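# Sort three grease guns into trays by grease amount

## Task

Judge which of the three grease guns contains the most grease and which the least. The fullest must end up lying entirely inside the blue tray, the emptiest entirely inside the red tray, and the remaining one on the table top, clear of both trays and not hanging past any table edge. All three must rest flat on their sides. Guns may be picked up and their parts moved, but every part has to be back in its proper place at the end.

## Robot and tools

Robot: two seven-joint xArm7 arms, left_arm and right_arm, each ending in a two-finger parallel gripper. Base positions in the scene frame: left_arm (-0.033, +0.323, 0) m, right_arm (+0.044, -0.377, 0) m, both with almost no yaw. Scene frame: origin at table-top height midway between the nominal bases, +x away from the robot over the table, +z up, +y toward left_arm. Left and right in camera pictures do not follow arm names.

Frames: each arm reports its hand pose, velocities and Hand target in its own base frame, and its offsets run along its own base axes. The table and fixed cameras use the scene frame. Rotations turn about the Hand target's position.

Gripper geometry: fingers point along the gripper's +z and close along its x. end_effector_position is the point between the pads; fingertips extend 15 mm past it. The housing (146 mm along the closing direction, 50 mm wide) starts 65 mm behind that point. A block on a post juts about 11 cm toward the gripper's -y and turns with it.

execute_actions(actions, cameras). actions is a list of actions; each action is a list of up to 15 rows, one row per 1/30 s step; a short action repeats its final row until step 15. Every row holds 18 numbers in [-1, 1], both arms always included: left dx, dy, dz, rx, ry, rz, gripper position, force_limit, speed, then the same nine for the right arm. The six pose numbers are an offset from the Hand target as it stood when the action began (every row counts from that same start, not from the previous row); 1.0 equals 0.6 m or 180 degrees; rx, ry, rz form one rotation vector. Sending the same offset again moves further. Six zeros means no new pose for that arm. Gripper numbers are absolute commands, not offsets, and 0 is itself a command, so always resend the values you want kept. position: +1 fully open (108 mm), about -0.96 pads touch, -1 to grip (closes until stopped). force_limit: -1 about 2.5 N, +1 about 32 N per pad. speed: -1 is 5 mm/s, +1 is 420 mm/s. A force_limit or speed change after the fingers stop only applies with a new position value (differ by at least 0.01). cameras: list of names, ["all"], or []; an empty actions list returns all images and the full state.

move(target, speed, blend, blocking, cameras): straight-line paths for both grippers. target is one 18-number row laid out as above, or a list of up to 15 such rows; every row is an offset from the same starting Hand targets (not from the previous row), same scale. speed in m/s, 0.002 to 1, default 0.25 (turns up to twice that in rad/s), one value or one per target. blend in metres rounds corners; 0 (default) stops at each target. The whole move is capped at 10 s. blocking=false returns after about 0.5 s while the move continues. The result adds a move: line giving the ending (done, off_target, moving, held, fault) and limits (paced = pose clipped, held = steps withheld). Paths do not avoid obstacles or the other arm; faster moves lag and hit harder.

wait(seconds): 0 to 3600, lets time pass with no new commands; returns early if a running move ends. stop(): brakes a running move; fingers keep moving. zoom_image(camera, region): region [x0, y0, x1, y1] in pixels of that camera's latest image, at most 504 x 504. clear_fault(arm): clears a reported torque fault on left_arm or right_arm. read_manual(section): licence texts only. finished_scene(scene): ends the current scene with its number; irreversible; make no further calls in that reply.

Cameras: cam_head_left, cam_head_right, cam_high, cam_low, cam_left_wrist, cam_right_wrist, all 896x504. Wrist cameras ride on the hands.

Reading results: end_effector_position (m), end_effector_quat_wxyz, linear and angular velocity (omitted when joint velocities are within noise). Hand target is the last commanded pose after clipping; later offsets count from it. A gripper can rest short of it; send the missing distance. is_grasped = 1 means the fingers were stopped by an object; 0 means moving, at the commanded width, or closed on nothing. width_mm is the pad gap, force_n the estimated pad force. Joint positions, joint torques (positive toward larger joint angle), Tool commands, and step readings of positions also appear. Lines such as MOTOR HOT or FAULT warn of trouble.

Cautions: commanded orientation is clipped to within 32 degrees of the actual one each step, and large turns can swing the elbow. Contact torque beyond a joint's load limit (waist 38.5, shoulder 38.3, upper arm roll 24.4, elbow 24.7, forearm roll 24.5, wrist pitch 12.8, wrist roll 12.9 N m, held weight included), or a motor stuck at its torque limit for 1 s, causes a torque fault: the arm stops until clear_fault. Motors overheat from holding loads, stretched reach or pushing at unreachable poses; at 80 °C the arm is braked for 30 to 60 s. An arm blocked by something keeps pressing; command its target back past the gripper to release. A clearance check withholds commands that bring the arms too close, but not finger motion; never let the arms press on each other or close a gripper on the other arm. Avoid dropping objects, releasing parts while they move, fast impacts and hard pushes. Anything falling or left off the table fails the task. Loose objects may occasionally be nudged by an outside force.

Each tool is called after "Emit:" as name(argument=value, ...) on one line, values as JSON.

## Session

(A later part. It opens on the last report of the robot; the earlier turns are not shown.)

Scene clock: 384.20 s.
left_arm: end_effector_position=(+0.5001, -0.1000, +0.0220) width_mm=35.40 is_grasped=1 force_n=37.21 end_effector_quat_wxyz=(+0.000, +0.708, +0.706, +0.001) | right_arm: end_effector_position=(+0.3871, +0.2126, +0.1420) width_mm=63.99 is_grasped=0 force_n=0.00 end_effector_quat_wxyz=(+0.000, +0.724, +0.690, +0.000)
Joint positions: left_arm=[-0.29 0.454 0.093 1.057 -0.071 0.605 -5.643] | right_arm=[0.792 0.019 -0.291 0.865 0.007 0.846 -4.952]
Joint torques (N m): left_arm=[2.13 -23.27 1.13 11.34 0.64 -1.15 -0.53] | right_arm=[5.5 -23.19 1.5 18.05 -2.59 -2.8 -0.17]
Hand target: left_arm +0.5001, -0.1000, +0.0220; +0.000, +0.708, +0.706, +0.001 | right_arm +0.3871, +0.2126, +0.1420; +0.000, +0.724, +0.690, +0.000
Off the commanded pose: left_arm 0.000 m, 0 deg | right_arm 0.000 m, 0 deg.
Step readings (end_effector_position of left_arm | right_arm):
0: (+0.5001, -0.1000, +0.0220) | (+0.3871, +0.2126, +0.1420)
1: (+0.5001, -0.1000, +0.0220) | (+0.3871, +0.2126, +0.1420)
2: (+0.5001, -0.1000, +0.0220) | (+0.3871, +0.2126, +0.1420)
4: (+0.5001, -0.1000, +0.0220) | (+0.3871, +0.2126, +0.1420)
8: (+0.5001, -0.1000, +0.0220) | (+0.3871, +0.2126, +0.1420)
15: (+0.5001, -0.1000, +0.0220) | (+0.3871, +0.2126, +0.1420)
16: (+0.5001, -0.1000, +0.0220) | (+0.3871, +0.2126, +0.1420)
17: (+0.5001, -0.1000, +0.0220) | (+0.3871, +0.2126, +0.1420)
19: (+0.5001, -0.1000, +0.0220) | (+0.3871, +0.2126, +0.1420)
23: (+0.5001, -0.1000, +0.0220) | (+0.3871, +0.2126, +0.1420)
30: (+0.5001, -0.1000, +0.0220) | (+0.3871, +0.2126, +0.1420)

Emit:
move(target=[[0,0,0.1,0,0,0,-1,0,-0.3,0,0,0.2,0,0,-0.742,0.2,0,-0.3],[0,-0.1667,0.23,0,0,-0.5,-1,0,-0.3,0,0,0.263,0,0,-0.742,0.2,0,-0.3]], speed=[0.3,0.3])

Emit:
move(target=[0,0,0,0,0,0,-1,0,-0.3,0.0667,0.2457,0,0,0,-0.742,0.2,0,-0.3], speed=0.4, cameras=["cam_right_wrist","cam_high","cam_low"])

Scene clock: 411.37 s.
left_arm: end_effector_position=(+0.5001, -0.2000, +0.1599) width_mm=35.41 is_grasped=1 force_n=37.06 end_effector_quat_wxyz=(+0.001, +1.000, -0.002, +0.000) | right_arm: end_effector_position=(+0.3871, +0.2126, +0.2998) width_mm=64.00 is_grasped=0 force_n=0.00 end_effector_quat_wxyz=(+0.000, +0.919, -0.394, +0.000)
Joint positions: left_arm=[-0.241 0.293 -0.153 1.275 0.052 0.985 -4.34] | right_arm=[0.733 -0.13 -0.217 1.174 -0.029 1.302 -2.592]
Joint torques (N m): left_arm=[4.92 -24.87 -2.96 18.08 -1.13 0.17 0.89] | right_arm=[3.55 -21.77 2.48 19.7 -2.68 -0.25 1.72]
Hand target: left_arm +0.5001, -0.2000, +0.1600; +0.001, +1.000, -0.002, +0.000 | right_arm +0.3871, +0.2126, +0.2998; +0.000, +0.919, -0.394, +0.000
Off the commanded pose: left_arm 0.000 m, 0 deg | right_arm 0.000 m, 0 deg.
move: done

Scene clock: 414.80 s.
left_arm: end_effector_position=(+0.5001, -0.2000, +0.1600) width_mm=35.41 is_grasped=1 force_n=37.06 end_effector_quat_wxyz=(+0.001, +1.000, -0.002, +0.000) | right_arm: end_effector_position=(+0.4271, +0.3600, +0.2998) width_mm=64.00 is_grasped=0 force_n=0.00 end_effector_quat_wxyz=(+0.000, -0.001, +1.000, +0.000)
Joint positions: left_arm=[-0.241 0.293 -0.153 1.275 0.052 0.985 -4.34] | right_arm=[0.855 0.285 -0.187 1.669 0.053 1.389 -0.121]
Joint torques (N m): left_arm=[5.01 -25.57 -3.17 18.11 -1.46 0.08 0.22] | right_arm=[5.36 -13.86 -2.95 19.49 1.63 -0.16 1.88]
Hand target: left_arm +0.5001, -0.2000, +0.1600; +0.001, +1.000, -0.002, +0.000 | right_arm +0.4271, +0.3600, +0.2998; +0.000, -0.001, +1.000, +0.000
Off the commanded pose: left_arm 0.000 m, 0 deg | right_arm 0.000 m, 0 deg.
move: done
cam_right_wrist: T_world_to_cam=[[-0.99993, -0.00969, 0.00635, 0.42089], [-0.00667, 0.92972, 0.36821, -0.41452], [-0.00947, 0.36814, -0.92972, 0.2671]] pos_world=[0.42063, 0.29113, 0.39829]
Images, in order (width x height): cam_high 896x504, cam_low 896x504, cam_right_wrist 896x504.

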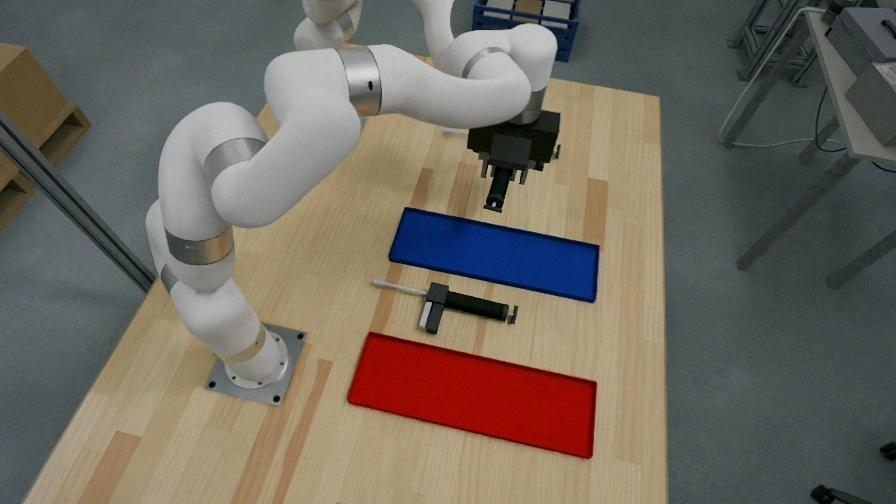

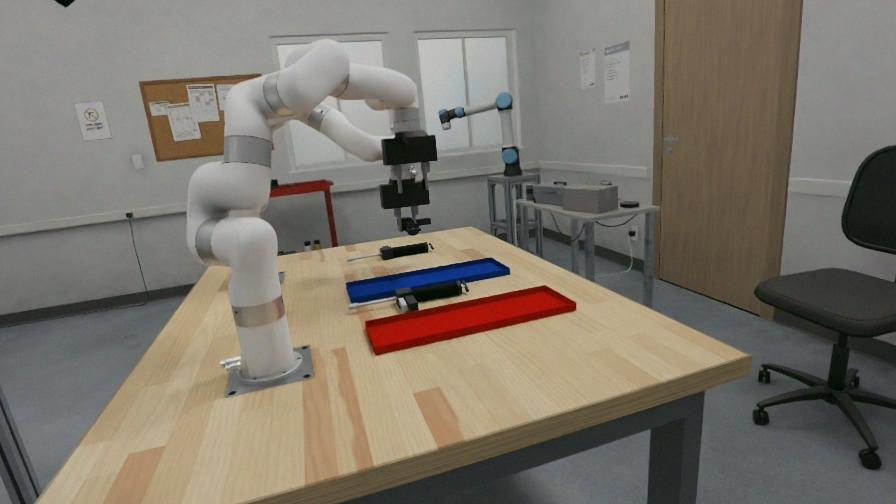

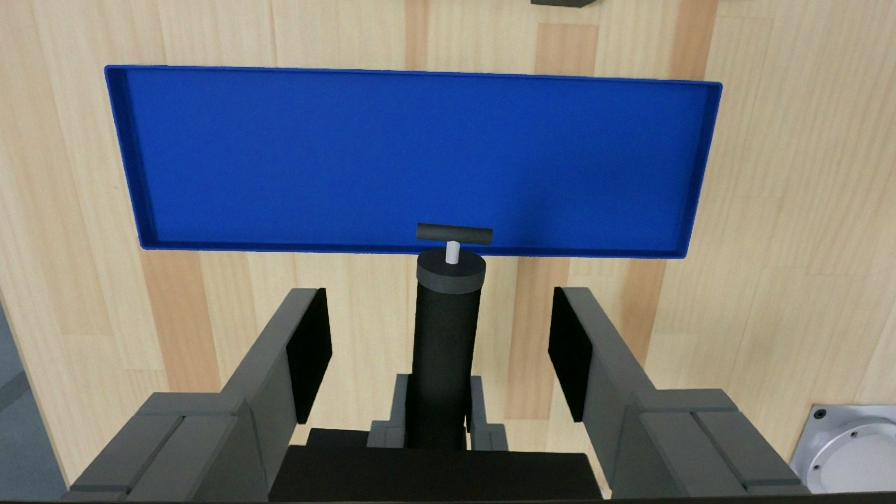

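Emit:
move(target=[[0,0,0,0,0,0,-1,0,-0.3,-0.0218,0.0225,-0.1,0,0,0,0.2,0,-0.3],[0,0,0,0,0,0,-1,0,-0.3,-0.0218,0.0225,-0.238,0,0,0,0.2,0,-0.3]], speed=[0.2,0.1], cameras=["cam_right_wrist","cam_low"])

Scene clock: 428.20 s.
left_arm: end_effector_position=(+0.5001, -0.2000, +0.1600) width_mm=35.41 is_grasped=1 force_n=37.06 end_effector_quat_wxyz=(+0.001, +1.000, -0.002, +0.000) | right_arm: end_effector_position=(+0.4141, +0.3735, +0.1571) width_mm=64.00 is_grasped=0 force_n=0.00 end_effector_quat_wxyz=(+0.000, -0.001, +1.000, +0.000)
Joint positions: left_arm=[-0.241 0.293 -0.153 1.275 0.052 0.985 -4.34] | right_arm=[0.88 0.359 -0.166 1.359 0.069 1.005 -0.099]
Joint torques (N m): left_arm=[5.01 -26.47 -2.86 18.08 -1.45 -0.08 -0.52] | right_arm=[-2.35 -14.23 1.05 10.14 3.34 -3.44 -1.58]
Hand target: left_arm +0.5001, -0.2000, +0.1600; +0.001, +1.000, -0.002, +0.000 | right_arm +0.4141, +0.3735, +0.1570; +0.000, -0.001, +1.000, +0.000
Off the commanded pose: left_arm 0.000 m, 0 deg | right_arm 0.000 m, 0 deg.
move: done
cam_right_wrist: T_world_to_cam=[[-0.99993, -0.00969, 0.00635, 0.40893], [-0.00667, 0.92972, 0.36821, -0.37458], [-0.00947, 0.36814, -0.92972, 0.12925]] pos_world=[0.40763, 0.30463, 0.25549]
Images, in order (width x height): cam_low 896x504, cam_right_wrist 896x504.

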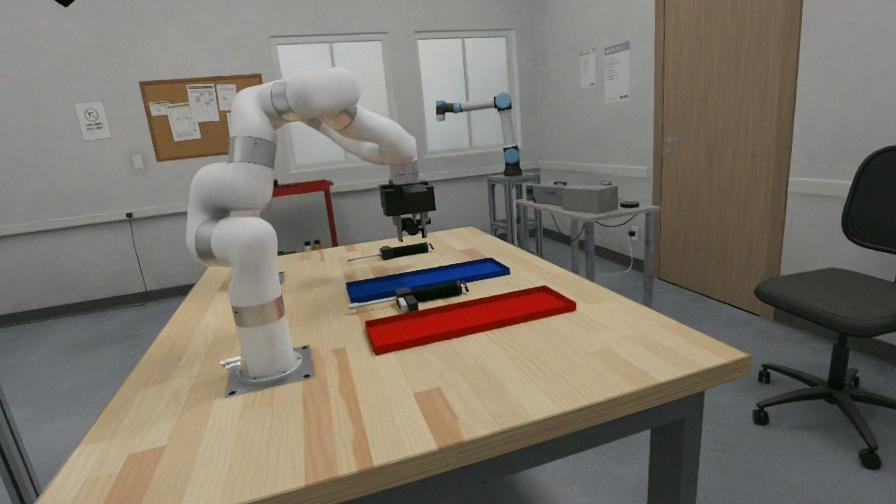

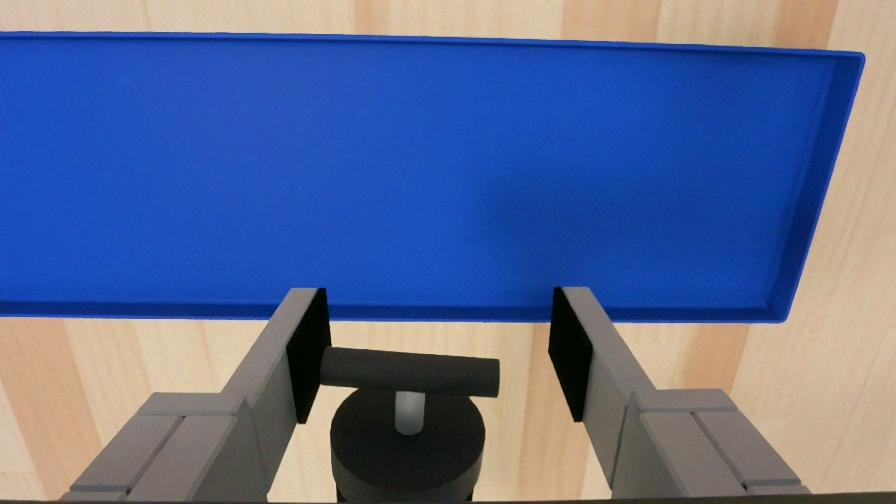

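Emit:
move(target=[0,0,0,0,0,0,-1,0,-0.3,0.0142,0,0,0,0,0,0.2,0,-0.3], speed=0.1)

Emit:
execute_actions(actions=[[[0,0,0,0,0,0,-1,0,-0.3,0,0,0,0,0,0,-1,-0.5,-0.5]],[[0,0,0,0,0,0,-1,0,-0.3,0,0,0,0,0,0,-1,-0.5,-0.5]]], cameras=["cam_right_wrist"])

Scene clock: 439.60 s.
left_arm: end_effector_position=(+0.5001, -0.2000, +0.1600) width_mm=35.41 is_grasped=1 force_n=37.06 end_effector_quat_wxyz=(+0.001, +1.000, -0.002, +0.000) | right_arm: end_effector_position=(+0.4226, +0.3735, +0.1570) width_mm=64.00 is_grasped=0 force_n=0.00 end_effector_quat_wxyz=(+0.000, -0.001, +1.000, +0.000)
Joint positions: left_arm=[-0.241 0.293 -0.153 1.275 0.052 0.985 -4.34] | right_arm=[0.87 0.38 -0.168 1.389 0.073 1.015 -0.112]
Joint torques (N m): left_arm=[5.19 -26.69 -2.87 18.14 -1.01 -0.24 -0.61] | right_arm=[-2.41 -14.71 -1.96 18.78 3.25 -0.12 -1.67]
Hand target: left_arm +0.5001, -0.2000, +0.1600; +0.001, +1.000, -0.002, +0.000 | right_arm +0.4226, +0.3735, +0.1570; +0.000, -0.001, +1.000, +0.000
Off the commanded pose: left_arm 0.000 m, 0 deg | right_arm 0.000 m, 0 deg.
move: done

Scene clock: 440.80 s.
left_arm: end_effector_position=(+0.5001, -0.2000, +0.1600) width_mm=35.41 is_grasped=1 force_n=35.59 end_effector_quat_wxyz=(+0.001, +1.000, -0.002, +0.000) | right_arm: end_effector_position=(+0.4226, +0.3735, +0.1570) width_mm=39.41 is_grasped=1 force_n=28.07 end_effector_quat_wxyz=(+0.000, -0.001, +1.000, +0.000)
Joint positions: left_arm=[-0.241 0.293 -0.153 1.275 0.052 0.985 -4.34] | right_arm=[0.87 0.38 -0.168 1.389 0.073 1.015 -0.112]
Joint torques (N m): left_arm=[4.35 -26.99 -3.07 14.49 -0.83 -0.23 -0.43] | right_arm=[1.27 -16.11 -0.67 17.87 1.77 -2.35 -1.58]
Hand target: left_arm +0.5001, -0.2000, +0.1600; +0.001, +1.000, -0.002, +0.000 | right_arm +0.4226, +0.3735, +0.1570; +0.000, -0.001, +1.000, +0.000
Off the commanded pose: left_arm 0.000 m, 0 deg | right_arm 0.000 m, 0 deg.
Step readings (end_effector_position of left_arm | right_arm):
0: (+0.5001, -0.2000, +0.1600) | (+0.4226, +0.3735, +0.1570)
1: (+0.5001, -0.2000, +0.1600) | (+0.4226, +0.3735, +0.1570)
2: (+0.5001, -0.2000, +0.1600) | (+0.4226, +0.3735, +0.1570)
4: (+0.5001, -0.2000, +0.1600) | (+0.4226, +0.3735, +0.1570)
8: (+0.5001, -0.2000, +0.1600) | (+0.4226, +0.3735, +0.1570)
15: (+0.5001, -0.2000, +0.1600) | (+0.4226, +0.3735, +0.1570)
16: (+0.5001, -0.2000, +0.1600) | (+0.4226, +0.3735, +0.1570)
17: (+0.5001, -0.2000, +0.1600) | (+0.4226, +0.3735, +0.1570)
19: (+0.5001, -0.2000, +0.1600) | (+0.4226, +0.3735, +0.1570)
23: (+0.5001, -0.2000, +0.1600) | (+0.4226, +0.3735, +0.1570)
30: (+0.5001, -0.2000, +0.1600) | (+0.4226, +0.3735, +0.1570)
cam_right_wrist: T_world_to_cam=[[-0.99993, -0.00969, 0.00635, 0.41743], [-0.00667, 0.92972, 0.36821, -0.37452], [-0.00947, 0.36814, -0.92972, 0.12933]] pos_world=[0.41613, 0.30463, 0.25549]

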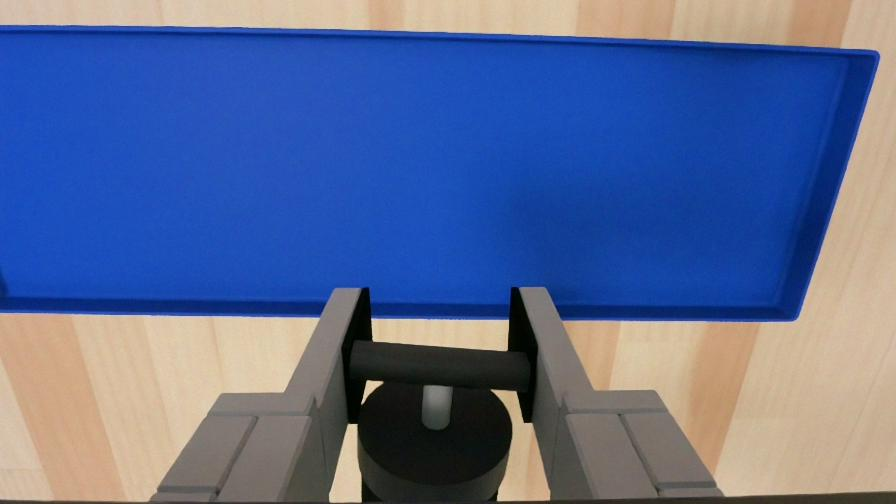

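Emit:
move(target=[0,0,0,0,0,0,-1,0,-0.3,0,-0.033,0,0,0,0,-1,-0.5,-0.5], speed=0.04, cameras=["cam_right_wrist"])

Emit:
move(target=[0,0,0,0,0,0,-1,0,-0.3,0,-0.033,0,0,0,0,-1,-0.5,-0.5], speed=0.04, cameras=["cam_right_wrist"])

Scene clock: 448.00 s.
left_arm: end_effector_position=(+0.5001, -0.2000, +0.1600) width_mm=35.41 is_grasped=1 force_n=32.45 end_effector_quat_wxyz=(+0.001, +1.000, -0.002, +0.000) | right_arm: end_effector_position=(+0.4226, +0.3537, +0.1570) width_mm=39.41 is_grasped=1 force_n=25.19 end_effector_quat_wxyz=(+0.000, -0.001, +1.000, +0.000)
Joint positions: left_arm=[-0.241 0.293 -0.153 1.275 0.052 0.985 -4.34] | right_arm=[0.856 0.339 -0.178 1.329 0.07 0.996 -0.138]
Joint torques (N m): left_arm=[5.69 -27.27 1.05 11.37 3.18 -0.2 -0.32] | right_arm=[-6.99 -31.42 -4.42 9.8 -3.08 -3.31 -1.38]
Hand target: left_arm +0.5001, -0.2000, +0.1600; +0.001, +1.000, -0.002, +0.000 | right_arm +0.4226, +0.3537, +0.1570; +0.000, -0.001, +1.000, +0.000
Off the commanded pose: left_arm 0.000 m, 0 deg | right_arm 0.000 m, 0 deg.
move: done
cam_right_wrist: T_world_to_cam=[[-0.99993, -0.00969, 0.00635, 0.41724], [-0.00667, 0.92972, 0.36821, -0.35611], [-0.00947, 0.36814, -0.92972, 0.13662]] pos_world=[0.41613, 0.28483, 0.25549]

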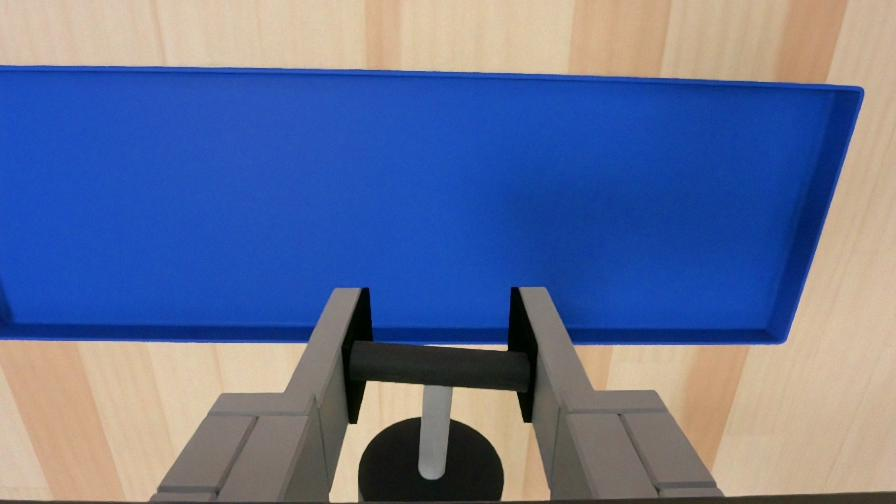

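Scene clock: 448.80 s.
left_arm: end_effector_position=(+0.5001, -0.2000, +0.1600) width_mm=35.41 is_grasped=1 force_n=30.12 end_effector_quat_wxyz=(+0.001, +1.000, -0.001, +0.000) | right_arm: end_effector_position=(+0.4226, +0.3339, +0.1570) width_mm=39.41 is_grasped=1 force_n=25.34 end_effector_quat_wxyz=(+0.000, -0.001, +1.000, +0.000)
Joint positions: left_arm=[-0.241 0.293 -0.153 1.275 0.052 0.985 -4.34] | right_arm=[0.841 0.299 -0.189 1.272 0.067 0.979 -0.164]
Joint torques (N m): left_arm=[2.89 -27 -1.06 11.24 3.04 -0.22 -0.2] | right_arm=[-8.62 -30.67 -5.5 10.3 -3.29 -3.93 -0.92]
Hand target: left_arm +0.5001, -0.2000, +0.1600; +0.001, +1.000, -0.002, +0.000 | right_arm +0.4226, +0.3339, +0.1570; +0.000, -0.001, +1.000, +0.000
Off the commanded pose: left_arm 0.000 m, 0 deg | right_arm 0.000 m, 0 deg.
move: done
cam_right_wrist: T_world_to_cam=[[-0.99993, -0.00969, 0.00635, 0.41704], [-0.00667, 0.92972, 0.36821, -0.33771], [-0.00947, 0.36814, -0.92972, 0.14391]] pos_world=[0.41613, 0.26503, 0.25549]

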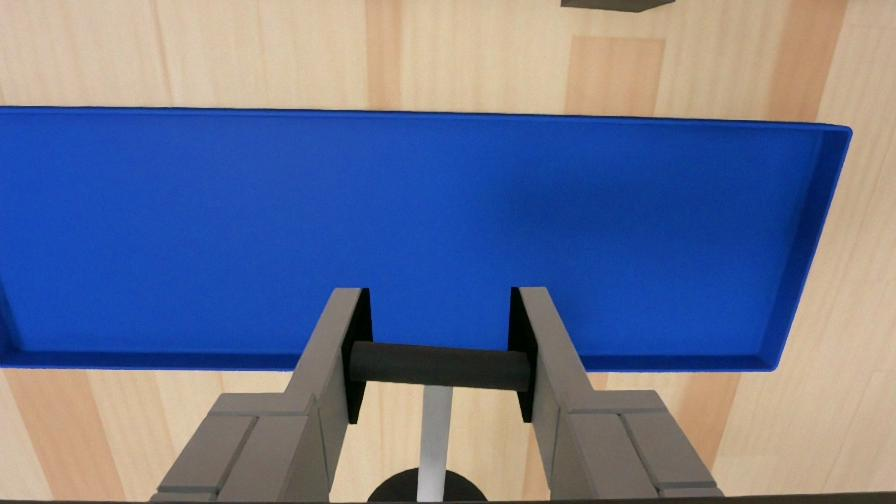

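Emit:
move(target=[0,0,0,0,0,0,-1,0,-0.3,0,-0.033,0,0,0,0,-1,-0.5,-0.5], speed=0.04, cameras=["cam_right_wrist"])

Emit:
move(target=[0,0,0,0,0,0,-1,0,-0.3,0,-0.033,0,0,0,0,-1,-0.5,-0.5], speed=0.04, cameras=["cam_right_wrist","cam_high"])

Scene clock: 455.80 s.
left_arm: end_effector_position=(+0.5001, -0.2001, +0.1600) width_mm=35.41 is_grasped=1 force_n=17.93 end_effector_quat_wxyz=(+0.001, +1.000, -0.002, +0.000) | right_arm: end_effector_position=(+0.4226, +0.3141, +0.1570) width_mm=39.41 is_grasped=1 force_n=26.40 end_effector_quat_wxyz=(+0.000, -0.001, +1.000, +0.000)
Joint positions: left_arm=[-0.241 0.293 -0.153 1.275 0.052 0.985 -4.34] | right_arm=[0.825 0.261 -0.201 1.219 0.063 0.964 -0.192]
Joint torques (N m): left_arm=[19 -25.54 12.82 11.23 3.4 -0.11 0.15] | right_arm=[-18.23 -28.72 -11.46 6.49 -6.11 -0.65 -1.54]
Hand target: left_arm +0.5001, -0.2000, +0.1600; +0.001, +1.000, -0.002, +0.000 | right_arm +0.4226, +0.3141, +0.1570; +0.000, -0.001, +1.000, +0.000
Off the commanded pose: left_arm 0.000 m, 0 deg | right_arm 0.000 m, 0 deg.
move: done
cam_right_wrist: T_world_to_cam=[[-0.99993, -0.00969, 0.00635, 0.41685], [-0.00667, 0.92972, 0.36821, -0.3193], [-0.00947, 0.36814, -0.92972, 0.15119]] pos_world=[0.41613, 0.24523, 0.25549]

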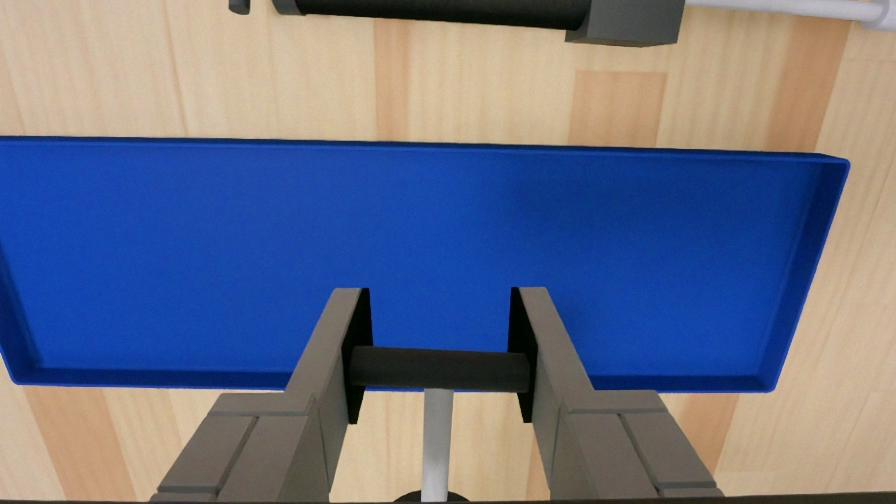

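Scene clock: 456.60 s.
left_arm: end_effector_position=(+0.5001, -0.2000, +0.1600) width_mm=35.41 is_grasped=1 force_n=17.88 end_effector_quat_wxyz=(+0.001, +1.000, -0.002, +0.000) | right_arm: end_effector_position=(+0.4226, +0.2943, +0.1570) width_mm=39.41 is_grasped=1 force_n=26.37 end_effector_quat_wxyz=(+0.000, -0.001, +1.000, +0.000)
Joint positions: left_arm=[-0.241 0.293 -0.153 1.275 0.052 0.985 -4.34] | right_arm=[0.809 0.225 -0.213 1.17 0.058 0.95 -0.22]
Joint torques (N m): left_arm=[20.89 -26.24 14.07 11.38 3.35 0.1 0.93] | right_arm=[-20.25 -27.23 -12.54 5.72 -6.5 -0.37 -1.54]
Hand target: left_arm +0.5001, -0.2000, +0.1600; +0.001, +1.000, -0.002, +0.000 | right_arm +0.4226, +0.2943, +0.1570; +0.000, -0.001, +1.000, +0.000
Off the commanded pose: left_arm 0.000 m, 0 deg | right_arm 0.000 m, 0 deg.
move: done
cam_right_wrist: T_world_to_cam=[[-0.99993, -0.00969, 0.00635, 0.41666], [-0.00667, 0.92972, 0.36821, -0.30089], [-0.00947, 0.36814, -0.92972, 0.15848]] pos_world=[0.41613, 0.22543, 0.25549]
Images, in order (width x height): cam_high 896x504, cam_right_wrist 896x504.

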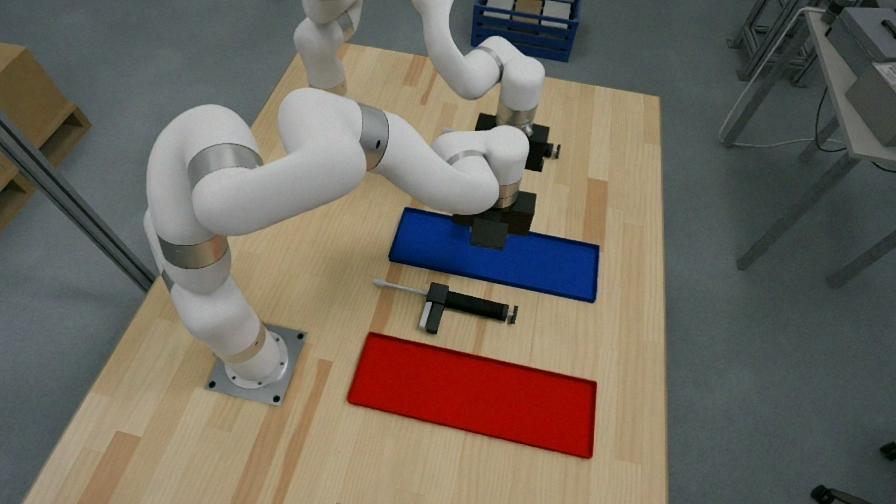

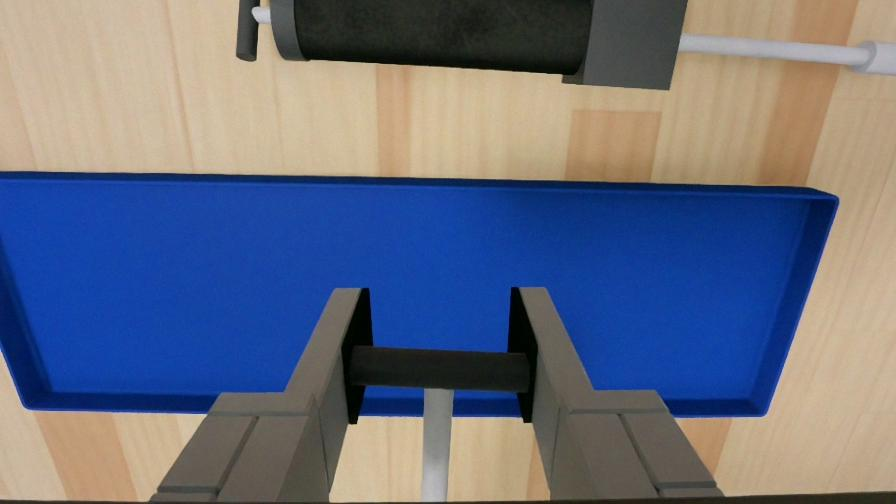

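Emit:
move(target=[0,0,0,0,0,0,-1,0,-0.3,0,0.132,0,0,0,0,-1,-0.5,-0.5], speed=0.06, cameras=["cam_right_wrist"])

Scene clock: 471.63 s.
left_arm: end_effector_position=(+0.5001, -0.2000, +0.1599) width_mm=35.41 is_grasped=1 force_n=17.93 end_effector_quat_wxyz=(+0.001, +1.000, -0.002, +0.000) | right_arm: end_effector_position=(+0.4226, +0.3735, +0.1570) width_mm=39.41 is_grasped=1 force_n=26.38 end_effector_quat_wxyz=(+0.000, -0.001, +1.000, +0.000)
Joint positions: left_arm=[-0.241 0.293 -0.153 1.275 0.052 0.985 -4.34] | right_arm=[0.87 0.38 -0.168 1.389 0.073 1.015 -0.111]
Joint torques (N m): left_arm=[-3.13 -28.44 -2.45 16.69 -0.49 -3.28 -0.95] | right_arm=[8.08 -14.45 1.64 18.51 3.74 0.06 1.89]
Hand target: left_arm +0.5001, -0.2000, +0.1600; +0.001, +1.000, -0.002, +0.000 | right_arm +0.4226, +0.3735, +0.1570; +0.000, -0.001, +1.000, +0.000
Off the commanded pose: left_arm 0.000 m, 0 deg | right_arm 0.000 m, 0 deg.
move: done
cam_right_wrist: T_world_to_cam=[[-0.99993, -0.00969, 0.00635, 0.41743], [-0.00667, 0.92972, 0.36821, -0.37452], [-0.00947, 0.36814, -0.92972, 0.12933]] pos_world=[0.41613, 0.30463, 0.25549]

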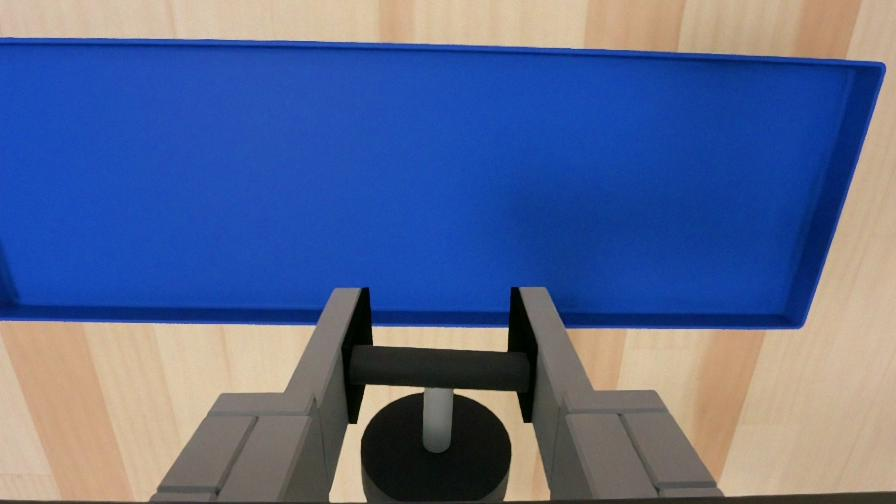

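Emit:
move(target=[0,0,0,0,0,0,-1,0,-0.3,0,0.01,0,0,0,0,-1,-0.5,-0.5], speed=0.03, cameras=["cam_right_wrist"])

Scene clock: 478.03 s.
left_arm: end_effector_position=(+0.5001, -0.2000, +0.1600) width_mm=35.41 is_grasped=1 force_n=17.90 end_effector_quat_wxyz=(+0.001, +1.000, -0.002, +0.000) | right_arm: end_effector_position=(+0.4226, +0.3795, +0.1570) width_mm=39.41 is_grasped=1 force_n=26.42 end_effector_quat_wxyz=(+0.000, -0.001, +1.000, +0.000)
Joint positions: left_arm=[-0.241 0.293 -0.153 1.275 0.052 0.985 -4.34] | right_arm=[0.874 0.393 -0.165 1.409 0.074 1.021 -0.104]
Joint torques (N m): left_arm=[3.71 -27.6 -0.08 17.64 1.45 -3.27 -1.09] | right_arm=[8.17 -14.81 1.56 18.67 3.93 -0.02 1.91]
Hand target: left_arm +0.5001, -0.2000, +0.1600; +0.001, +1.000, -0.002, +0.000 | right_arm +0.4226, +0.3795, +0.1570; +0.000, -0.001, +1.000, +0.000
Off the commanded pose: left_arm 0.000 m, 0 deg | right_arm 0.000 m, 0 deg.
move: done
cam_right_wrist: T_world_to_cam=[[-0.99993, -0.00969, 0.00635, 0.41749], [-0.00667, 0.92972, 0.36821, -0.3801], [-0.00947, 0.36814, -0.92972, 0.12712]] pos_world=[0.41613, 0.31063, 0.25549]

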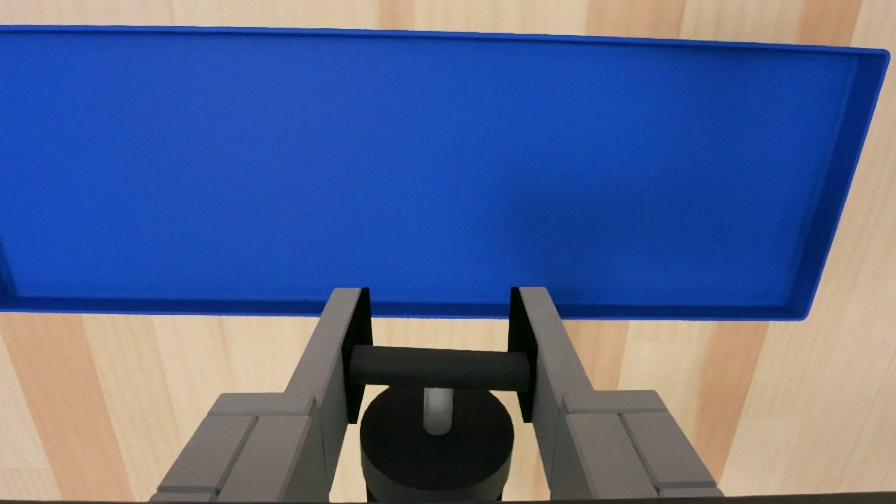

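Emit:
move(target=[0,0,0,0,0,0,-1,0,-0.3,0,0.0035,0,0,0,0,-1,-0.5,-0.5], speed=0.03)

Emit:
execute_actions(actions=[[[0,0,0,0,0,0,-1,0,-0.3,0,0,0,0,0,0,0.2,0,-0.3]],[[0,0,0,0,0,0,-1,0,-0.3,0,0,0,0,0,0,0.2,0,-0.3]]], cameras=["cam_right_wrist"])

Emit:
move(target=[[0,0,0,0,0,0,-1,0,-0.3,0,0,0.15,0,0,0,0.2,0,-0.3],[0,0,0,0,0,0,-1,0,-0.3,0,-0.1667,0.23,0,0,0,0.2,0,-0.3]], speed=0.3, cameras=["cam_right_wrist"])

Emit:
move(target=[[0,0.1667,0,0,0,0.5,-1,0,-0.3,0,0,0,0,0,0,0.2,0,-0.3],[0,0.1667,-0.23,0,0,0.5,-1,0,-0.3,0,0,0,0,0,0,0.2,0,-0.3]], speed=[0.3,0.12])

Emit:
execute_actions(actions=[[[0,0,0,0,0,0,0.2,0,-0.3,0,0,0,0,0,0,0.2,0,-0.3]],[[0,0,0,0,0,0,0.2,0,-0.3,0,0,0,0,0,0,0.2,0,-0.3]]])

Emit:
move(target=[0,0,0.35,0,0,0,0.2,0,-0.3,0,0,0,0,0,0,0.2,0,-0.3], speed=0.3, cameras=["cam_left_wrist","cam_high","cam_head_left"])

Scene clock: 493.10 s.
left_arm: end_effector_position=(+0.5001, -0.1999, +0.1600) width_mm=35.41 is_grasped=1 force_n=17.86 end_effector_quat_wxyz=(+0.001, +1.000, -0.001, +0.000) | right_arm: end_effector_position=(+0.4226, +0.3816, +0.1570) width_mm=39.41 is_grasped=1 force_n=26.49 end_effector_quat_wxyz=(+0.000, -0.001, +1.000, +0.000)
Joint positions: left_arm=[-0.241 0.293 -0.153 1.275 0.052 0.985 -4.34] | right_arm=[0.876 0.398 -0.164 1.415 0.074 1.024 -0.101]
Joint torques (N m): left_arm=[0.64 -27.16 -2.65 12.14 1.31 -0.46 -1] | right_arm=[8.77 -15.05 2.9 19.77 4.26 -0.53 2.11]
Hand target: left_arm +0.5001, -0.2000, +0.1600; +0.001, +1.000, -0.002, +0.000 | right_arm +0.4226, +0.3816, +0.1570; +0.000, -0.001, +1.000, +0.000
Off the commanded pose: left_arm 0.000 m, 0 deg | right_arm 0.000 m, 0 deg.
move: done

Scene clock: 494.30 s.
left_arm: end_effector_position=(+0.5001, -0.2000, +0.1600) width_mm=35.41 is_grasped=1 force_n=17.88 end_effector_quat_wxyz=(+0.001, +1.000, -0.002, +0.000) | right_arm: end_effector_position=(+0.4226, +0.3816, +0.1570) width_mm=64.00 is_grasped=0 force_n=0.00 end_effector_quat_wxyz=(+0.000, -0.001, +1.000, +0.000)
Joint positions: left_arm=[-0.241 0.293 -0.153 1.275 0.052 0.985 -4.34] | right_arm=[0.876 0.398 -0.164 1.416 0.074 1.024 -0.101]
Joint torques (N m): left_arm=[-1.48 -26.62 -3.16 12.27 1.47 -0.41 -0.86] | right_arm=[-2.5 -16.61 -3.38 12.46 -1.51 -0.83 -0.48]
Hand target: left_arm +0.5001, -0.2000, +0.1600; +0.001, +1.000, -0.002, +0.000 | right_arm +0.4226, +0.3816, +0.1570; +0.000, -0.001, +1.000, +0.000
Off the commanded pose: left_arm 0.000 m, 0 deg | right_arm 0.000 m, 0 deg.
Step readings (end_effector_position of left_arm | right_arm):
0: (+0.5001, -0.1999, +0.1600) | (+0.4226, +0.3816, +0.1570)
1: (+0.5001, -0.1999, +0.1600) | (+0.4226, +0.3816, +0.1570)
2: (+0.5001, -0.1999, +0.1600) | (+0.4226, +0.3816, +0.1570)
4: (+0.5001, -0.2000, +0.1600) | (+0.4225, +0.3817, +0.1571)
8: (+0.5001, -0.2000, +0.1600) | (+0.4224, +0.3818, +0.1570)
15: (+0.5001, -0.2000, +0.1600) | (+0.4225, +0.3818, +0.1570)
16: (+0.5001, -0.2000, +0.1600) | (+0.4225, +0.3818, +0.1570)
17: (+0.5001, -0.2000, +0.1600) | (+0.4225, +0.3817, +0.1570)
19: (+0.5001, -0.2000, +0.1600) | (+0.4225, +0.3817, +0.1570)
23: (+0.5001, -0.2000, +0.1600) | (+0.4226, +0.3817, +0.1570)
30: (+0.5001, -0.2000, +0.1600) | (+0.4226, +0.3816, +0.1570)
cam_right_wrist: T_world_to_cam=[[-0.99993, -0.00969, 0.00635, 0.41751], [-0.00667, 0.92969, 0.36829, -0.38206], [-0.00947, 0.36823, -0.92969, 0.12631]] pos_world=[0.41613, 0.31273, 0.25549]

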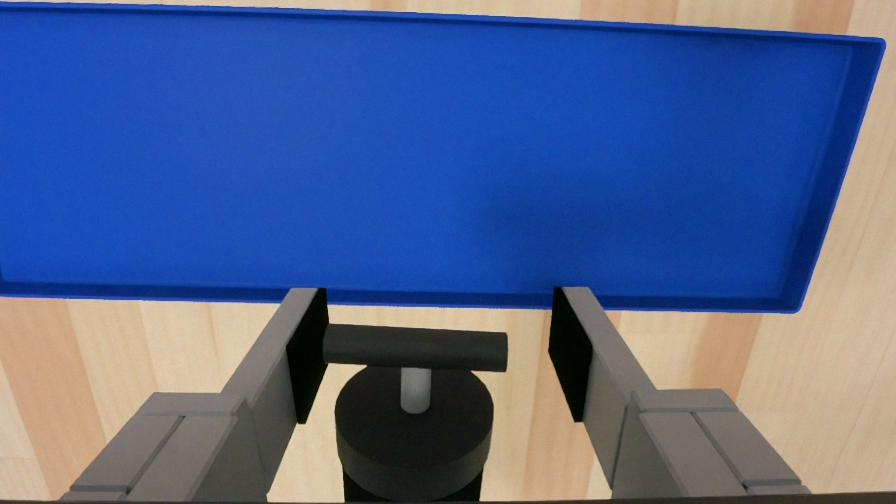

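Scene clock: 495.70 s.
left_arm: end_effector_position=(+0.5001, -0.2000, +0.1600) width_mm=35.41 is_grasped=1 force_n=17.88 end_effector_quat_wxyz=(+0.001, +1.000, -0.002, +0.000) | right_arm: end_effector_position=(+0.4226, +0.2816, +0.2950) width_mm=64.00 is_grasped=0 force_n=0.00 end_effector_quat_wxyz=(+0.000, -0.001, +1.000, +0.000)
Joint positions: left_arm=[-0.241 0.293 -0.153 1.275 0.052 0.985 -4.34] | right_arm=[0.807 0.1 -0.232 1.416 0.024 1.318 -0.216]
Joint torques (N m): left_arm=[-1.51 -26.67 -2.92 12.11 1.52 -0.47 -0.85] | right_arm=[-0.06 -26.86 -0.12 10.78 -2.15 -0.07 -1.73]
Hand target: left_arm +0.5001, -0.2000, +0.1600; +0.001, +1.000, -0.002, +0.000 | right_arm +0.4226, +0.2816, +0.2950; +0.000, -0.001, +1.000, +0.000
Off the commanded pose: left_arm 0.000 m, 0 deg | right_arm 0.000 m, 0 deg.
move: done
cam_right_wrist: T_world_to_cam=[[-0.99993, -0.00972, 0.00645, 0.41563], [-0.00667, 0.92975, 0.36812, -0.33987], [-0.00957, 0.36805, -0.92975, 0.29153]] pos_world=[0.41613, 0.21273, 0.39349]

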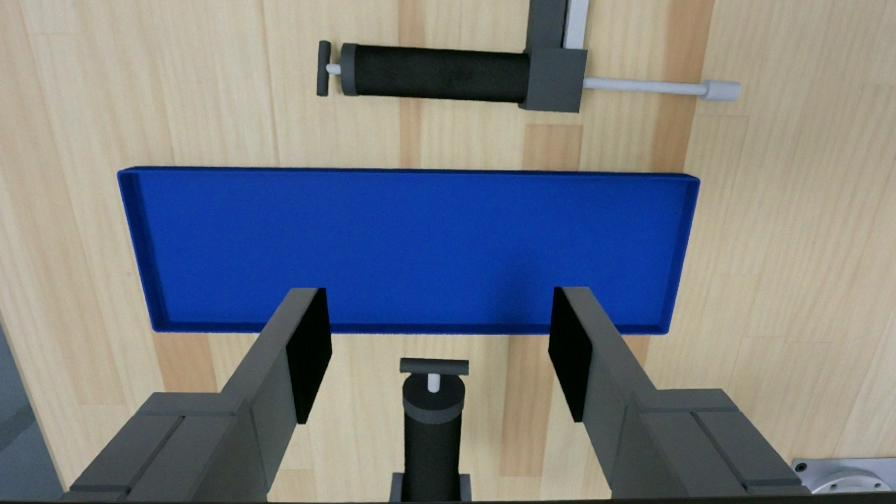

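Scene clock: 500.10 s.
left_arm: end_effector_position=(+0.5001, -0.1000, +0.0220) width_mm=35.41 is_grasped=1 force_n=17.94 end_effector_quat_wxyz=(+0.000, +0.708, +0.706, +0.001) | right_arm: end_effector_position=(+0.4226, +0.2816, +0.2950) width_mm=64.00 is_grasped=0 force_n=0.00 end_effector_quat_wxyz=(+0.000, -0.001, +1.000, +0.000)
Joint positions: left_arm=[-0.258 0.453 0.061 1.057 -0.046 0.604 -5.66] | right_arm=[0.807 0.1 -0.232 1.416 0.024 1.318 -0.216]
Joint torques (N m): left_arm=[4.19 -19.89 -1.76 14.58 -2.44 -3.97 0.84] | right_arm=[-2.67 -27.1 -1.23 14.48 -1.24 -0.38 -1.09]
Hand target: left_arm +0.5001, -0.1000, +0.0220; +0.000, +0.708, +0.706, +0.001 | right_arm +0.4226, +0.2816, +0.2950; +0.000, -0.001, +1.000, +0.000
Off the commanded pose: left_arm 0.000 m, 0 deg | right_arm 0.000 m, 0 deg.
move: done

Scene clock: 501.30 s.
left_arm: end_effector_position=(+0.5001, -0.1000, +0.0219) width_mm=64.00 is_grasped=0 force_n=0.00 end_effector_quat_wxyz=(+0.000, +0.708, +0.706, +0.001) | right_arm: end_effector_position=(+0.4226, +0.2816, +0.2950) width_mm=64.00 is_grasped=0 force_n=0.00 end_effector_quat_wxyz=(+0.000, -0.001, +1.000, +0.000)
Joint positions: left_arm=[-0.258 0.453 0.061 1.057 -0.046 0.604 -5.66] | right_arm=[0.807 0.1 -0.232 1.416 0.024 1.318 -0.216]
Joint torques (N m): left_arm=[4.6 -31.21 0.76 9.93 0.53 0.21 -0.33] | right_arm=[-2.73 -27.26 -1.5 15.69 -1.25 -0.35 -0.81]
Hand target: left_arm +0.5001, -0.1000, +0.0220; +0.000, +0.708, +0.706, +0.001 | right_arm +0.4226, +0.2816, +0.2950; +0.000, -0.001, +1.000, +0.000
Off the commanded pose: left_arm 0.000 m, 0 deg | right_arm 0.000 m, 0 deg.
Step readings (end_effector_position of left_arm | right_arm):
0: (+0.5001, -0.1000, +0.0220) | (+0.4226, +0.2816, +0.2950)
1: (+0.5001, -0.1000, +0.0220) | (+0.4226, +0.2816, +0.2950)
2: (+0.5001, -0.1000, +0.0220) | (+0.4226, +0.2816, +0.2950)
4: (+0.5001, -0.1000, +0.0219) | (+0.4226, +0.2816, +0.2950)
8: (+0.5001, -0.1000, +0.0219) | (+0.4226, +0.2816, +0.2950)
15: (+0.5001, -0.1000, +0.0219) | (+0.4226, +0.2816, +0.2950)
16: (+0.5001, -0.1000, +0.0219) | (+0.4226, +0.2816, +0.2950)
17: (+0.5001, -0.1000, +0.0219) | (+0.4226, +0.2816, +0.2950)
19: (+0.5001, -0.1000, +0.0219) | (+0.4226, +0.2816, +0.2950)
23: (+0.5001, -0.1000, +0.0219) | (+0.4226, +0.2816, +0.2950)
30: (+0.5001, -0.1000, +0.0219) | (+0.4226, +0.2816, +0.2950)

Scene clock: 502.47 s.
left_arm: end_effector_position=(+0.5001, -0.1000, +0.2320) width_mm=64.00 is_grasped=0 force_n=0.00 end_effector_quat_wxyz=(+0.000, +0.708, +0.706, +0.001) | right_arm: end_effector_position=(+0.4226, +0.2816, +0.2950) width_mm=64.00 is_grasped=0 force_n=0.00 end_effector_quat_wxyz=(+0.000, -0.001, +1.000, +0.000)
Joint positions: left_arm=[-0.267 0.129 0.073 1.274 -0.01 1.144 -5.685] | right_arm=[0.807 0.1 -0.232 1.416 0.024 1.318 -0.216]
Joint torques (N m): left_arm=[-5.76 -32.8 1.83 16.68 2.59 0.33 -0.95] | right_arm=[-2.61 -27.49 -1.33 16.45 -1.1 -0.44 -0.6]
Hand target: left_arm +0.5001, -0.1000, +0.2320; +0.000, +0.708, +0.706, +0.001 | right_arm +0.4226, +0.2816, +0.2950; +0.000, -0.001, +1.000, +0.000
Off the commanded pose: left_arm 0.000 m, 0 deg | right_arm 0.000 m, 0 deg.
move: done
cam_left_wrist: T_world_to_cam=[[0.00757, 0.99973, -0.02217, 0.10076], [0.92145, 0.00163, 0.3885, -0.52406], [0.38843, -0.02337, -0.92118, 0.13495]] pos_world=[0.42971, -0.09672, 0.33015]
Images, in order (width x height): cam_head_left 896x504, cam_high 896x504, cam_left_wrist 896x504.

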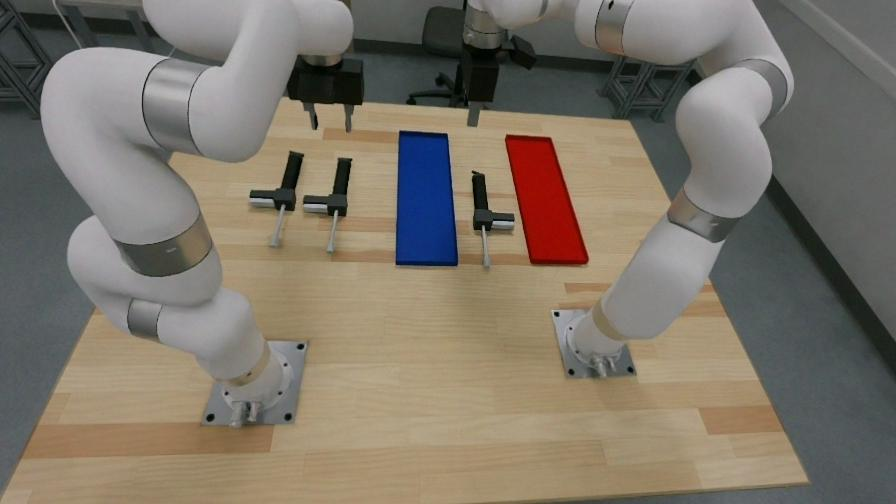

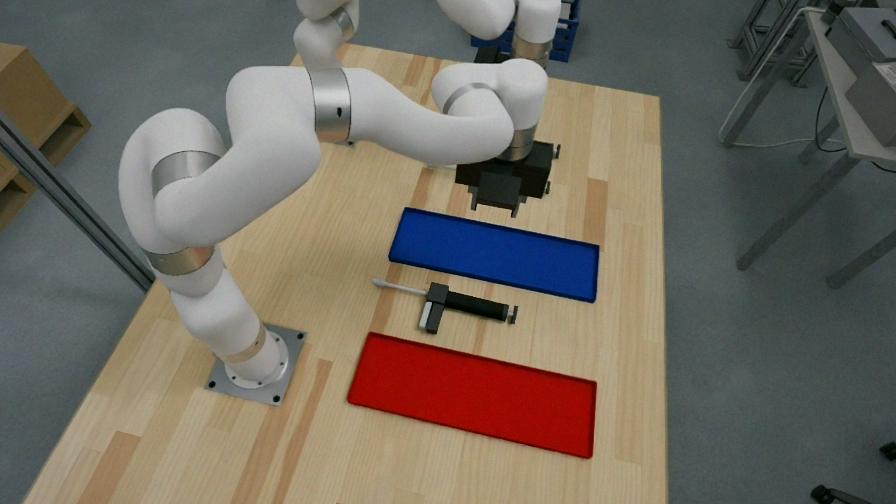

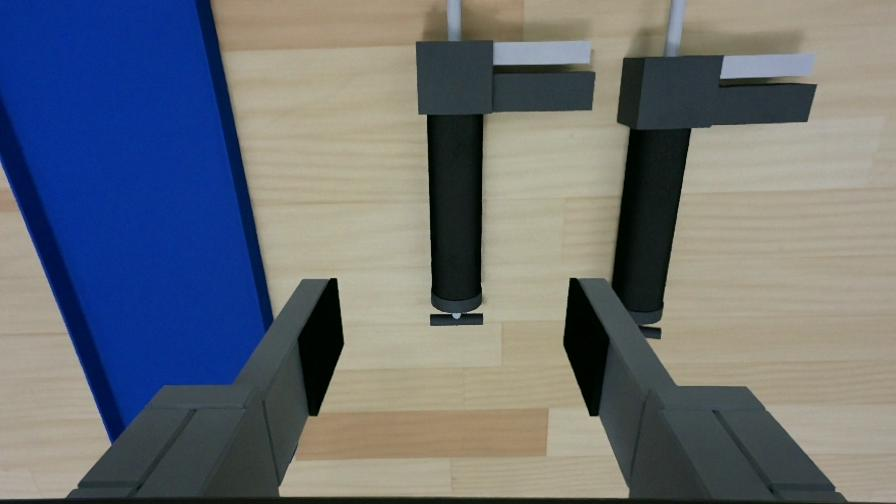

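Emit:
move(target=[[0.008,0.22,-0.2,0,0,0.015,0.2,0.5,-0.3,0,0,0,0,0,0,0.2,0,-0.3],[0.008,0.22,-0.35,0,0,0.015,0.2,0.5,-0.3,0,0,0,0,0,0,0.2,0,-0.3]], speed=[0.3,0.2])

Emit:
execute_actions(actions=[[[0,0,0,0,0,0,-1,0.5,-0.3,0,0,0,0,0,0,0.2,0,-0.3]],[[0,0,0,0,0,0,-1,0.5,-0.3,0,0,0,0,0,0,0.2,0,-0.3]]])

Emit:
move(target=[[0,0,0.23,0,0,0,-1,0.5,-0.3,0,0,0,0,0,0,0.2,0,-0.3],[-0.008,-0.387,0.23,0,0,-0.515,-1,0.5,-0.3,0,0,0,0,0,0,0.2,0,-0.3]], speed=[0.2,0.3], cameras=["cam_right_wrist"])

Scene clock: 519.47 s.
left_arm: end_effector_position=(+0.5049, +0.0320, +0.0220) width_mm=64.00 is_grasped=0 force_n=0.00 end_effector_quat_wxyz=(+0.000, +0.691, +0.723, +0.001) | right_arm: end_effector_position=(+0.4226, +0.2816, +0.2950) width_mm=64.00 is_grasped=0 force_n=0.00 end_effector_quat_wxyz=(+0.000, -0.001, +1.000, +0.000)
Joint positions: left_arm=[-0.092 0.448 0.156 1.041 -0.119 0.6 -5.395] | right_arm=[0.807 0.1 -0.232 1.416 0.024 1.318 -0.216]
Joint torques (N m): left_arm=[5.14 -21.92 -0.39 13.62 -2.39 -3.05 0.93] | right_arm=[-2.68 -26.96 -1.43 17.6 -0.45 -0.61 0.07]
Hand target: left_arm +0.5049, +0.0320, +0.0220; +0.000, +0.691, +0.723, +0.001 | right_arm +0.4226, +0.2816, +0.2950; +0.000, -0.001, +1.000, +0.000
Off the commanded pose: left_arm 0.000 m, 0 deg | right_arm 0.000 m, 0 deg.
move: done

Scene clock: 520.67 s.
left_arm: end_effector_position=(+0.5049, +0.0320, +0.0220) width_mm=35.32 is_grasped=1 force_n=44.69 end_effector_quat_wxyz=(+0.000, +0.691, +0.723, +0.001) | right_arm: end_effector_position=(+0.4226, +0.2816, +0.2950) width_mm=64.00 is_grasped=0 force_n=0.00 end_effector_quat_wxyz=(+0.000, -0.001, +1.000, +0.000)
Joint positions: left_arm=[-0.092 0.448 0.156 1.041 -0.119 0.6 -5.395] | right_arm=[0.807 0.1 -0.232 1.416 0.024 1.318 -0.216]
Joint torques (N m): left_arm=[-0.11 -24.33 0.08 10.85 1.41 -0.24 -0.82] | right_arm=[-2.49 -26.99 -1.33 17.62 -0.06 -0.7 0.37]
Hand target: left_arm +0.5049, +0.0320, +0.0220; +0.000, +0.691, +0.723, +0.001 | right_arm +0.4226, +0.2816, +0.2950; +0.000, -0.001, +1.000, +0.000
Off the commanded pose: left_arm 0.000 m, 0 deg | right_arm 0.000 m, 0 deg.
Step readings (end_effector_position of left_arm | right_arm):
0: (+0.5049, +0.0320, +0.0220) | (+0.4226, +0.2816, +0.2950)
1: (+0.5049, +0.0320, +0.0220) | (+0.4226, +0.2816, +0.2950)
2: (+0.5049, +0.0320, +0.0220) | (+0.4226, +0.2816, +0.2950)
4: (+0.5049, +0.0320, +0.0220) | (+0.4226, +0.2816, +0.2950)
8: (+0.5049, +0.0320, +0.0220) | (+0.4226, +0.2816, +0.2950)
15: (+0.5049, +0.0320, +0.0220) | (+0.4226, +0.2816, +0.2950)
16: (+0.5049, +0.0320, +0.0220) | (+0.4226, +0.2816, +0.2950)
17: (+0.5049, +0.0320, +0.0220) | (+0.4226, +0.2816, +0.2950)
19: (+0.5049, +0.0320, +0.0220) | (+0.4226, +0.2816, +0.2950)
23: (+0.5049, +0.0320, +0.0220) | (+0.4226, +0.2816, +0.2950)
30: (+0.5049, +0.0320, +0.0220) | (+0.4226, +0.2816, +0.2950)

Scene clock: 524.77 s.
left_arm: end_effector_position=(+0.5001, -0.2002, +0.1600) width_mm=35.32 is_grasped=1 force_n=44.39 end_effector_quat_wxyz=(+0.001, +1.000, -0.002, +0.000) | right_arm: end_effector_position=(+0.4226, +0.2816, +0.2950) width_mm=64.00 is_grasped=0 force_n=0.00 end_effector_quat_wxyz=(+0.000, -0.001, +1.000, +0.000)
Joint positions: left_arm=[-0.264 0.293 -0.128 1.276 0.043 0.985 -4.334] | right_arm=[0.807 0.1 -0.232 1.416 0.024 1.318 -0.216]
Joint torques (N m): left_arm=[-4.45 -24.93 -2.49 18.15 2.55 0.1 0.81] | right_arm=[-2.74 -27.18 -1.33 17.52 0.38 -0.78 0.46]
Hand target: left_arm +0.5001, -0.2002, +0.1600; +0.001, +1.000, -0.002, +0.000 | right_arm +0.4226, +0.2816, +0.2950; +0.000, -0.001, +1.000, +0.000
Off the commanded pose: left_arm 0.000 m, 0 deg | right_arm 0.000 m, 0 deg.
move: done
cam_right_wrist: T_world_to_cam=[[-0.99993, -0.00969, 0.00635, 0.41566], [-0.00667, 0.92972, 0.36821, -0.33989], [-0.00947, 0.36814, -0.92972, 0.29146]] pos_world=[0.41613, 0.21273, 0.39349]

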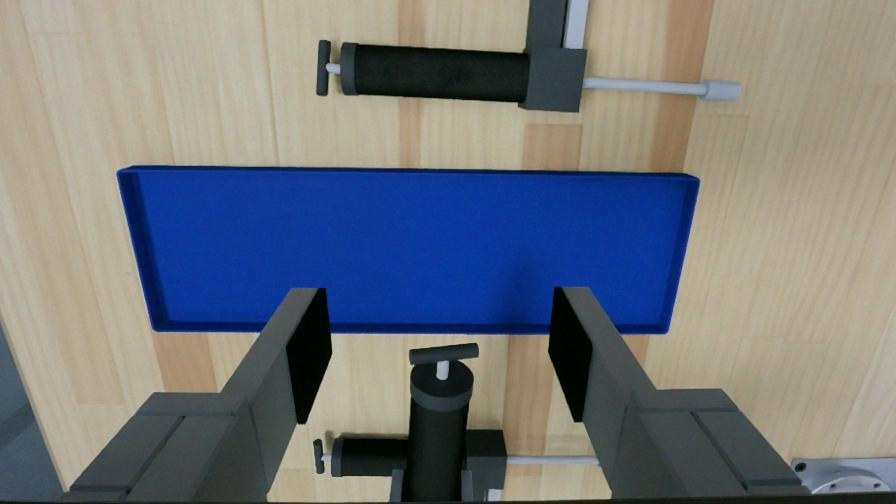

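Emit:
move(target=[[0,0,0,0,0,0,-1,0.5,-0.3,0.0033,0.1473,-0.08,0,0,0,0.2,-0.2,-0.3],[0,0,0,0,0,0,-1,0.5,-0.3,0.0033,0.1473,-0.23,0,0,0,0.2,-0.2,-0.3]], speed=[0.3,0.12], cameras=["cam_right_wrist"])

Scene clock: 543.33 s.
left_arm: end_effector_position=(+0.5001, -0.2002, +0.1600) width_mm=35.32 is_grasped=1 force_n=44.39 end_effector_quat_wxyz=(+0.001, +1.000, -0.002, +0.000) | right_arm: end_effector_position=(+0.4246, +0.3700, +0.1571) width_mm=64.00 is_grasped=0 force_n=0.00 end_effector_quat_wxyz=(+0.000, -0.001, +1.000, +0.000)
Joint positions: left_arm=[-0.264 0.293 -0.128 1.276 0.043 0.985 -4.334] | right_arm=[0.865 0.377 -0.17 1.385 0.073 1.014 -0.119]
Joint torques (N m): left_arm=[-3.11 -24.92 -2.5 17.94 -0.41 0.08 0.5] | right_arm=[-2.5 -14.88 1.09 10.13 3.15 -3.39 -1.7]
Hand target: left_arm +0.5001, -0.2002, +0.1600; +0.001, +1.000, -0.002, +0.000 | right_arm +0.4246, +0.3700, +0.1570; +0.000, -0.001, +1.000, +0.000
Off the commanded pose: left_arm 0.000 m, 0 deg | right_arm 0.000 m, 0 deg.
move: done
cam_right_wrist: T_world_to_cam=[[-0.99993, -0.00969, 0.00635, 0.4194], [-0.00667, 0.92972, 0.36821, -0.37126], [-0.00947, 0.36814, -0.92972, 0.13064]] pos_world=[0.41813, 0.30113, 0.25549]

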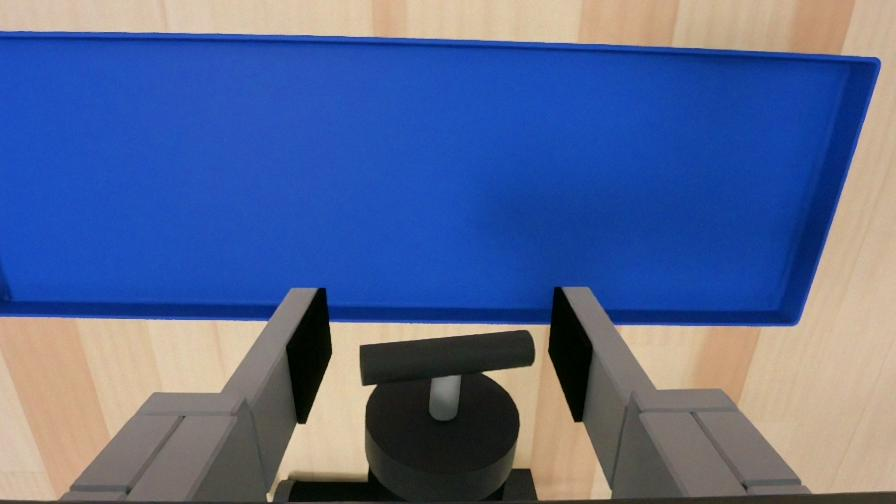

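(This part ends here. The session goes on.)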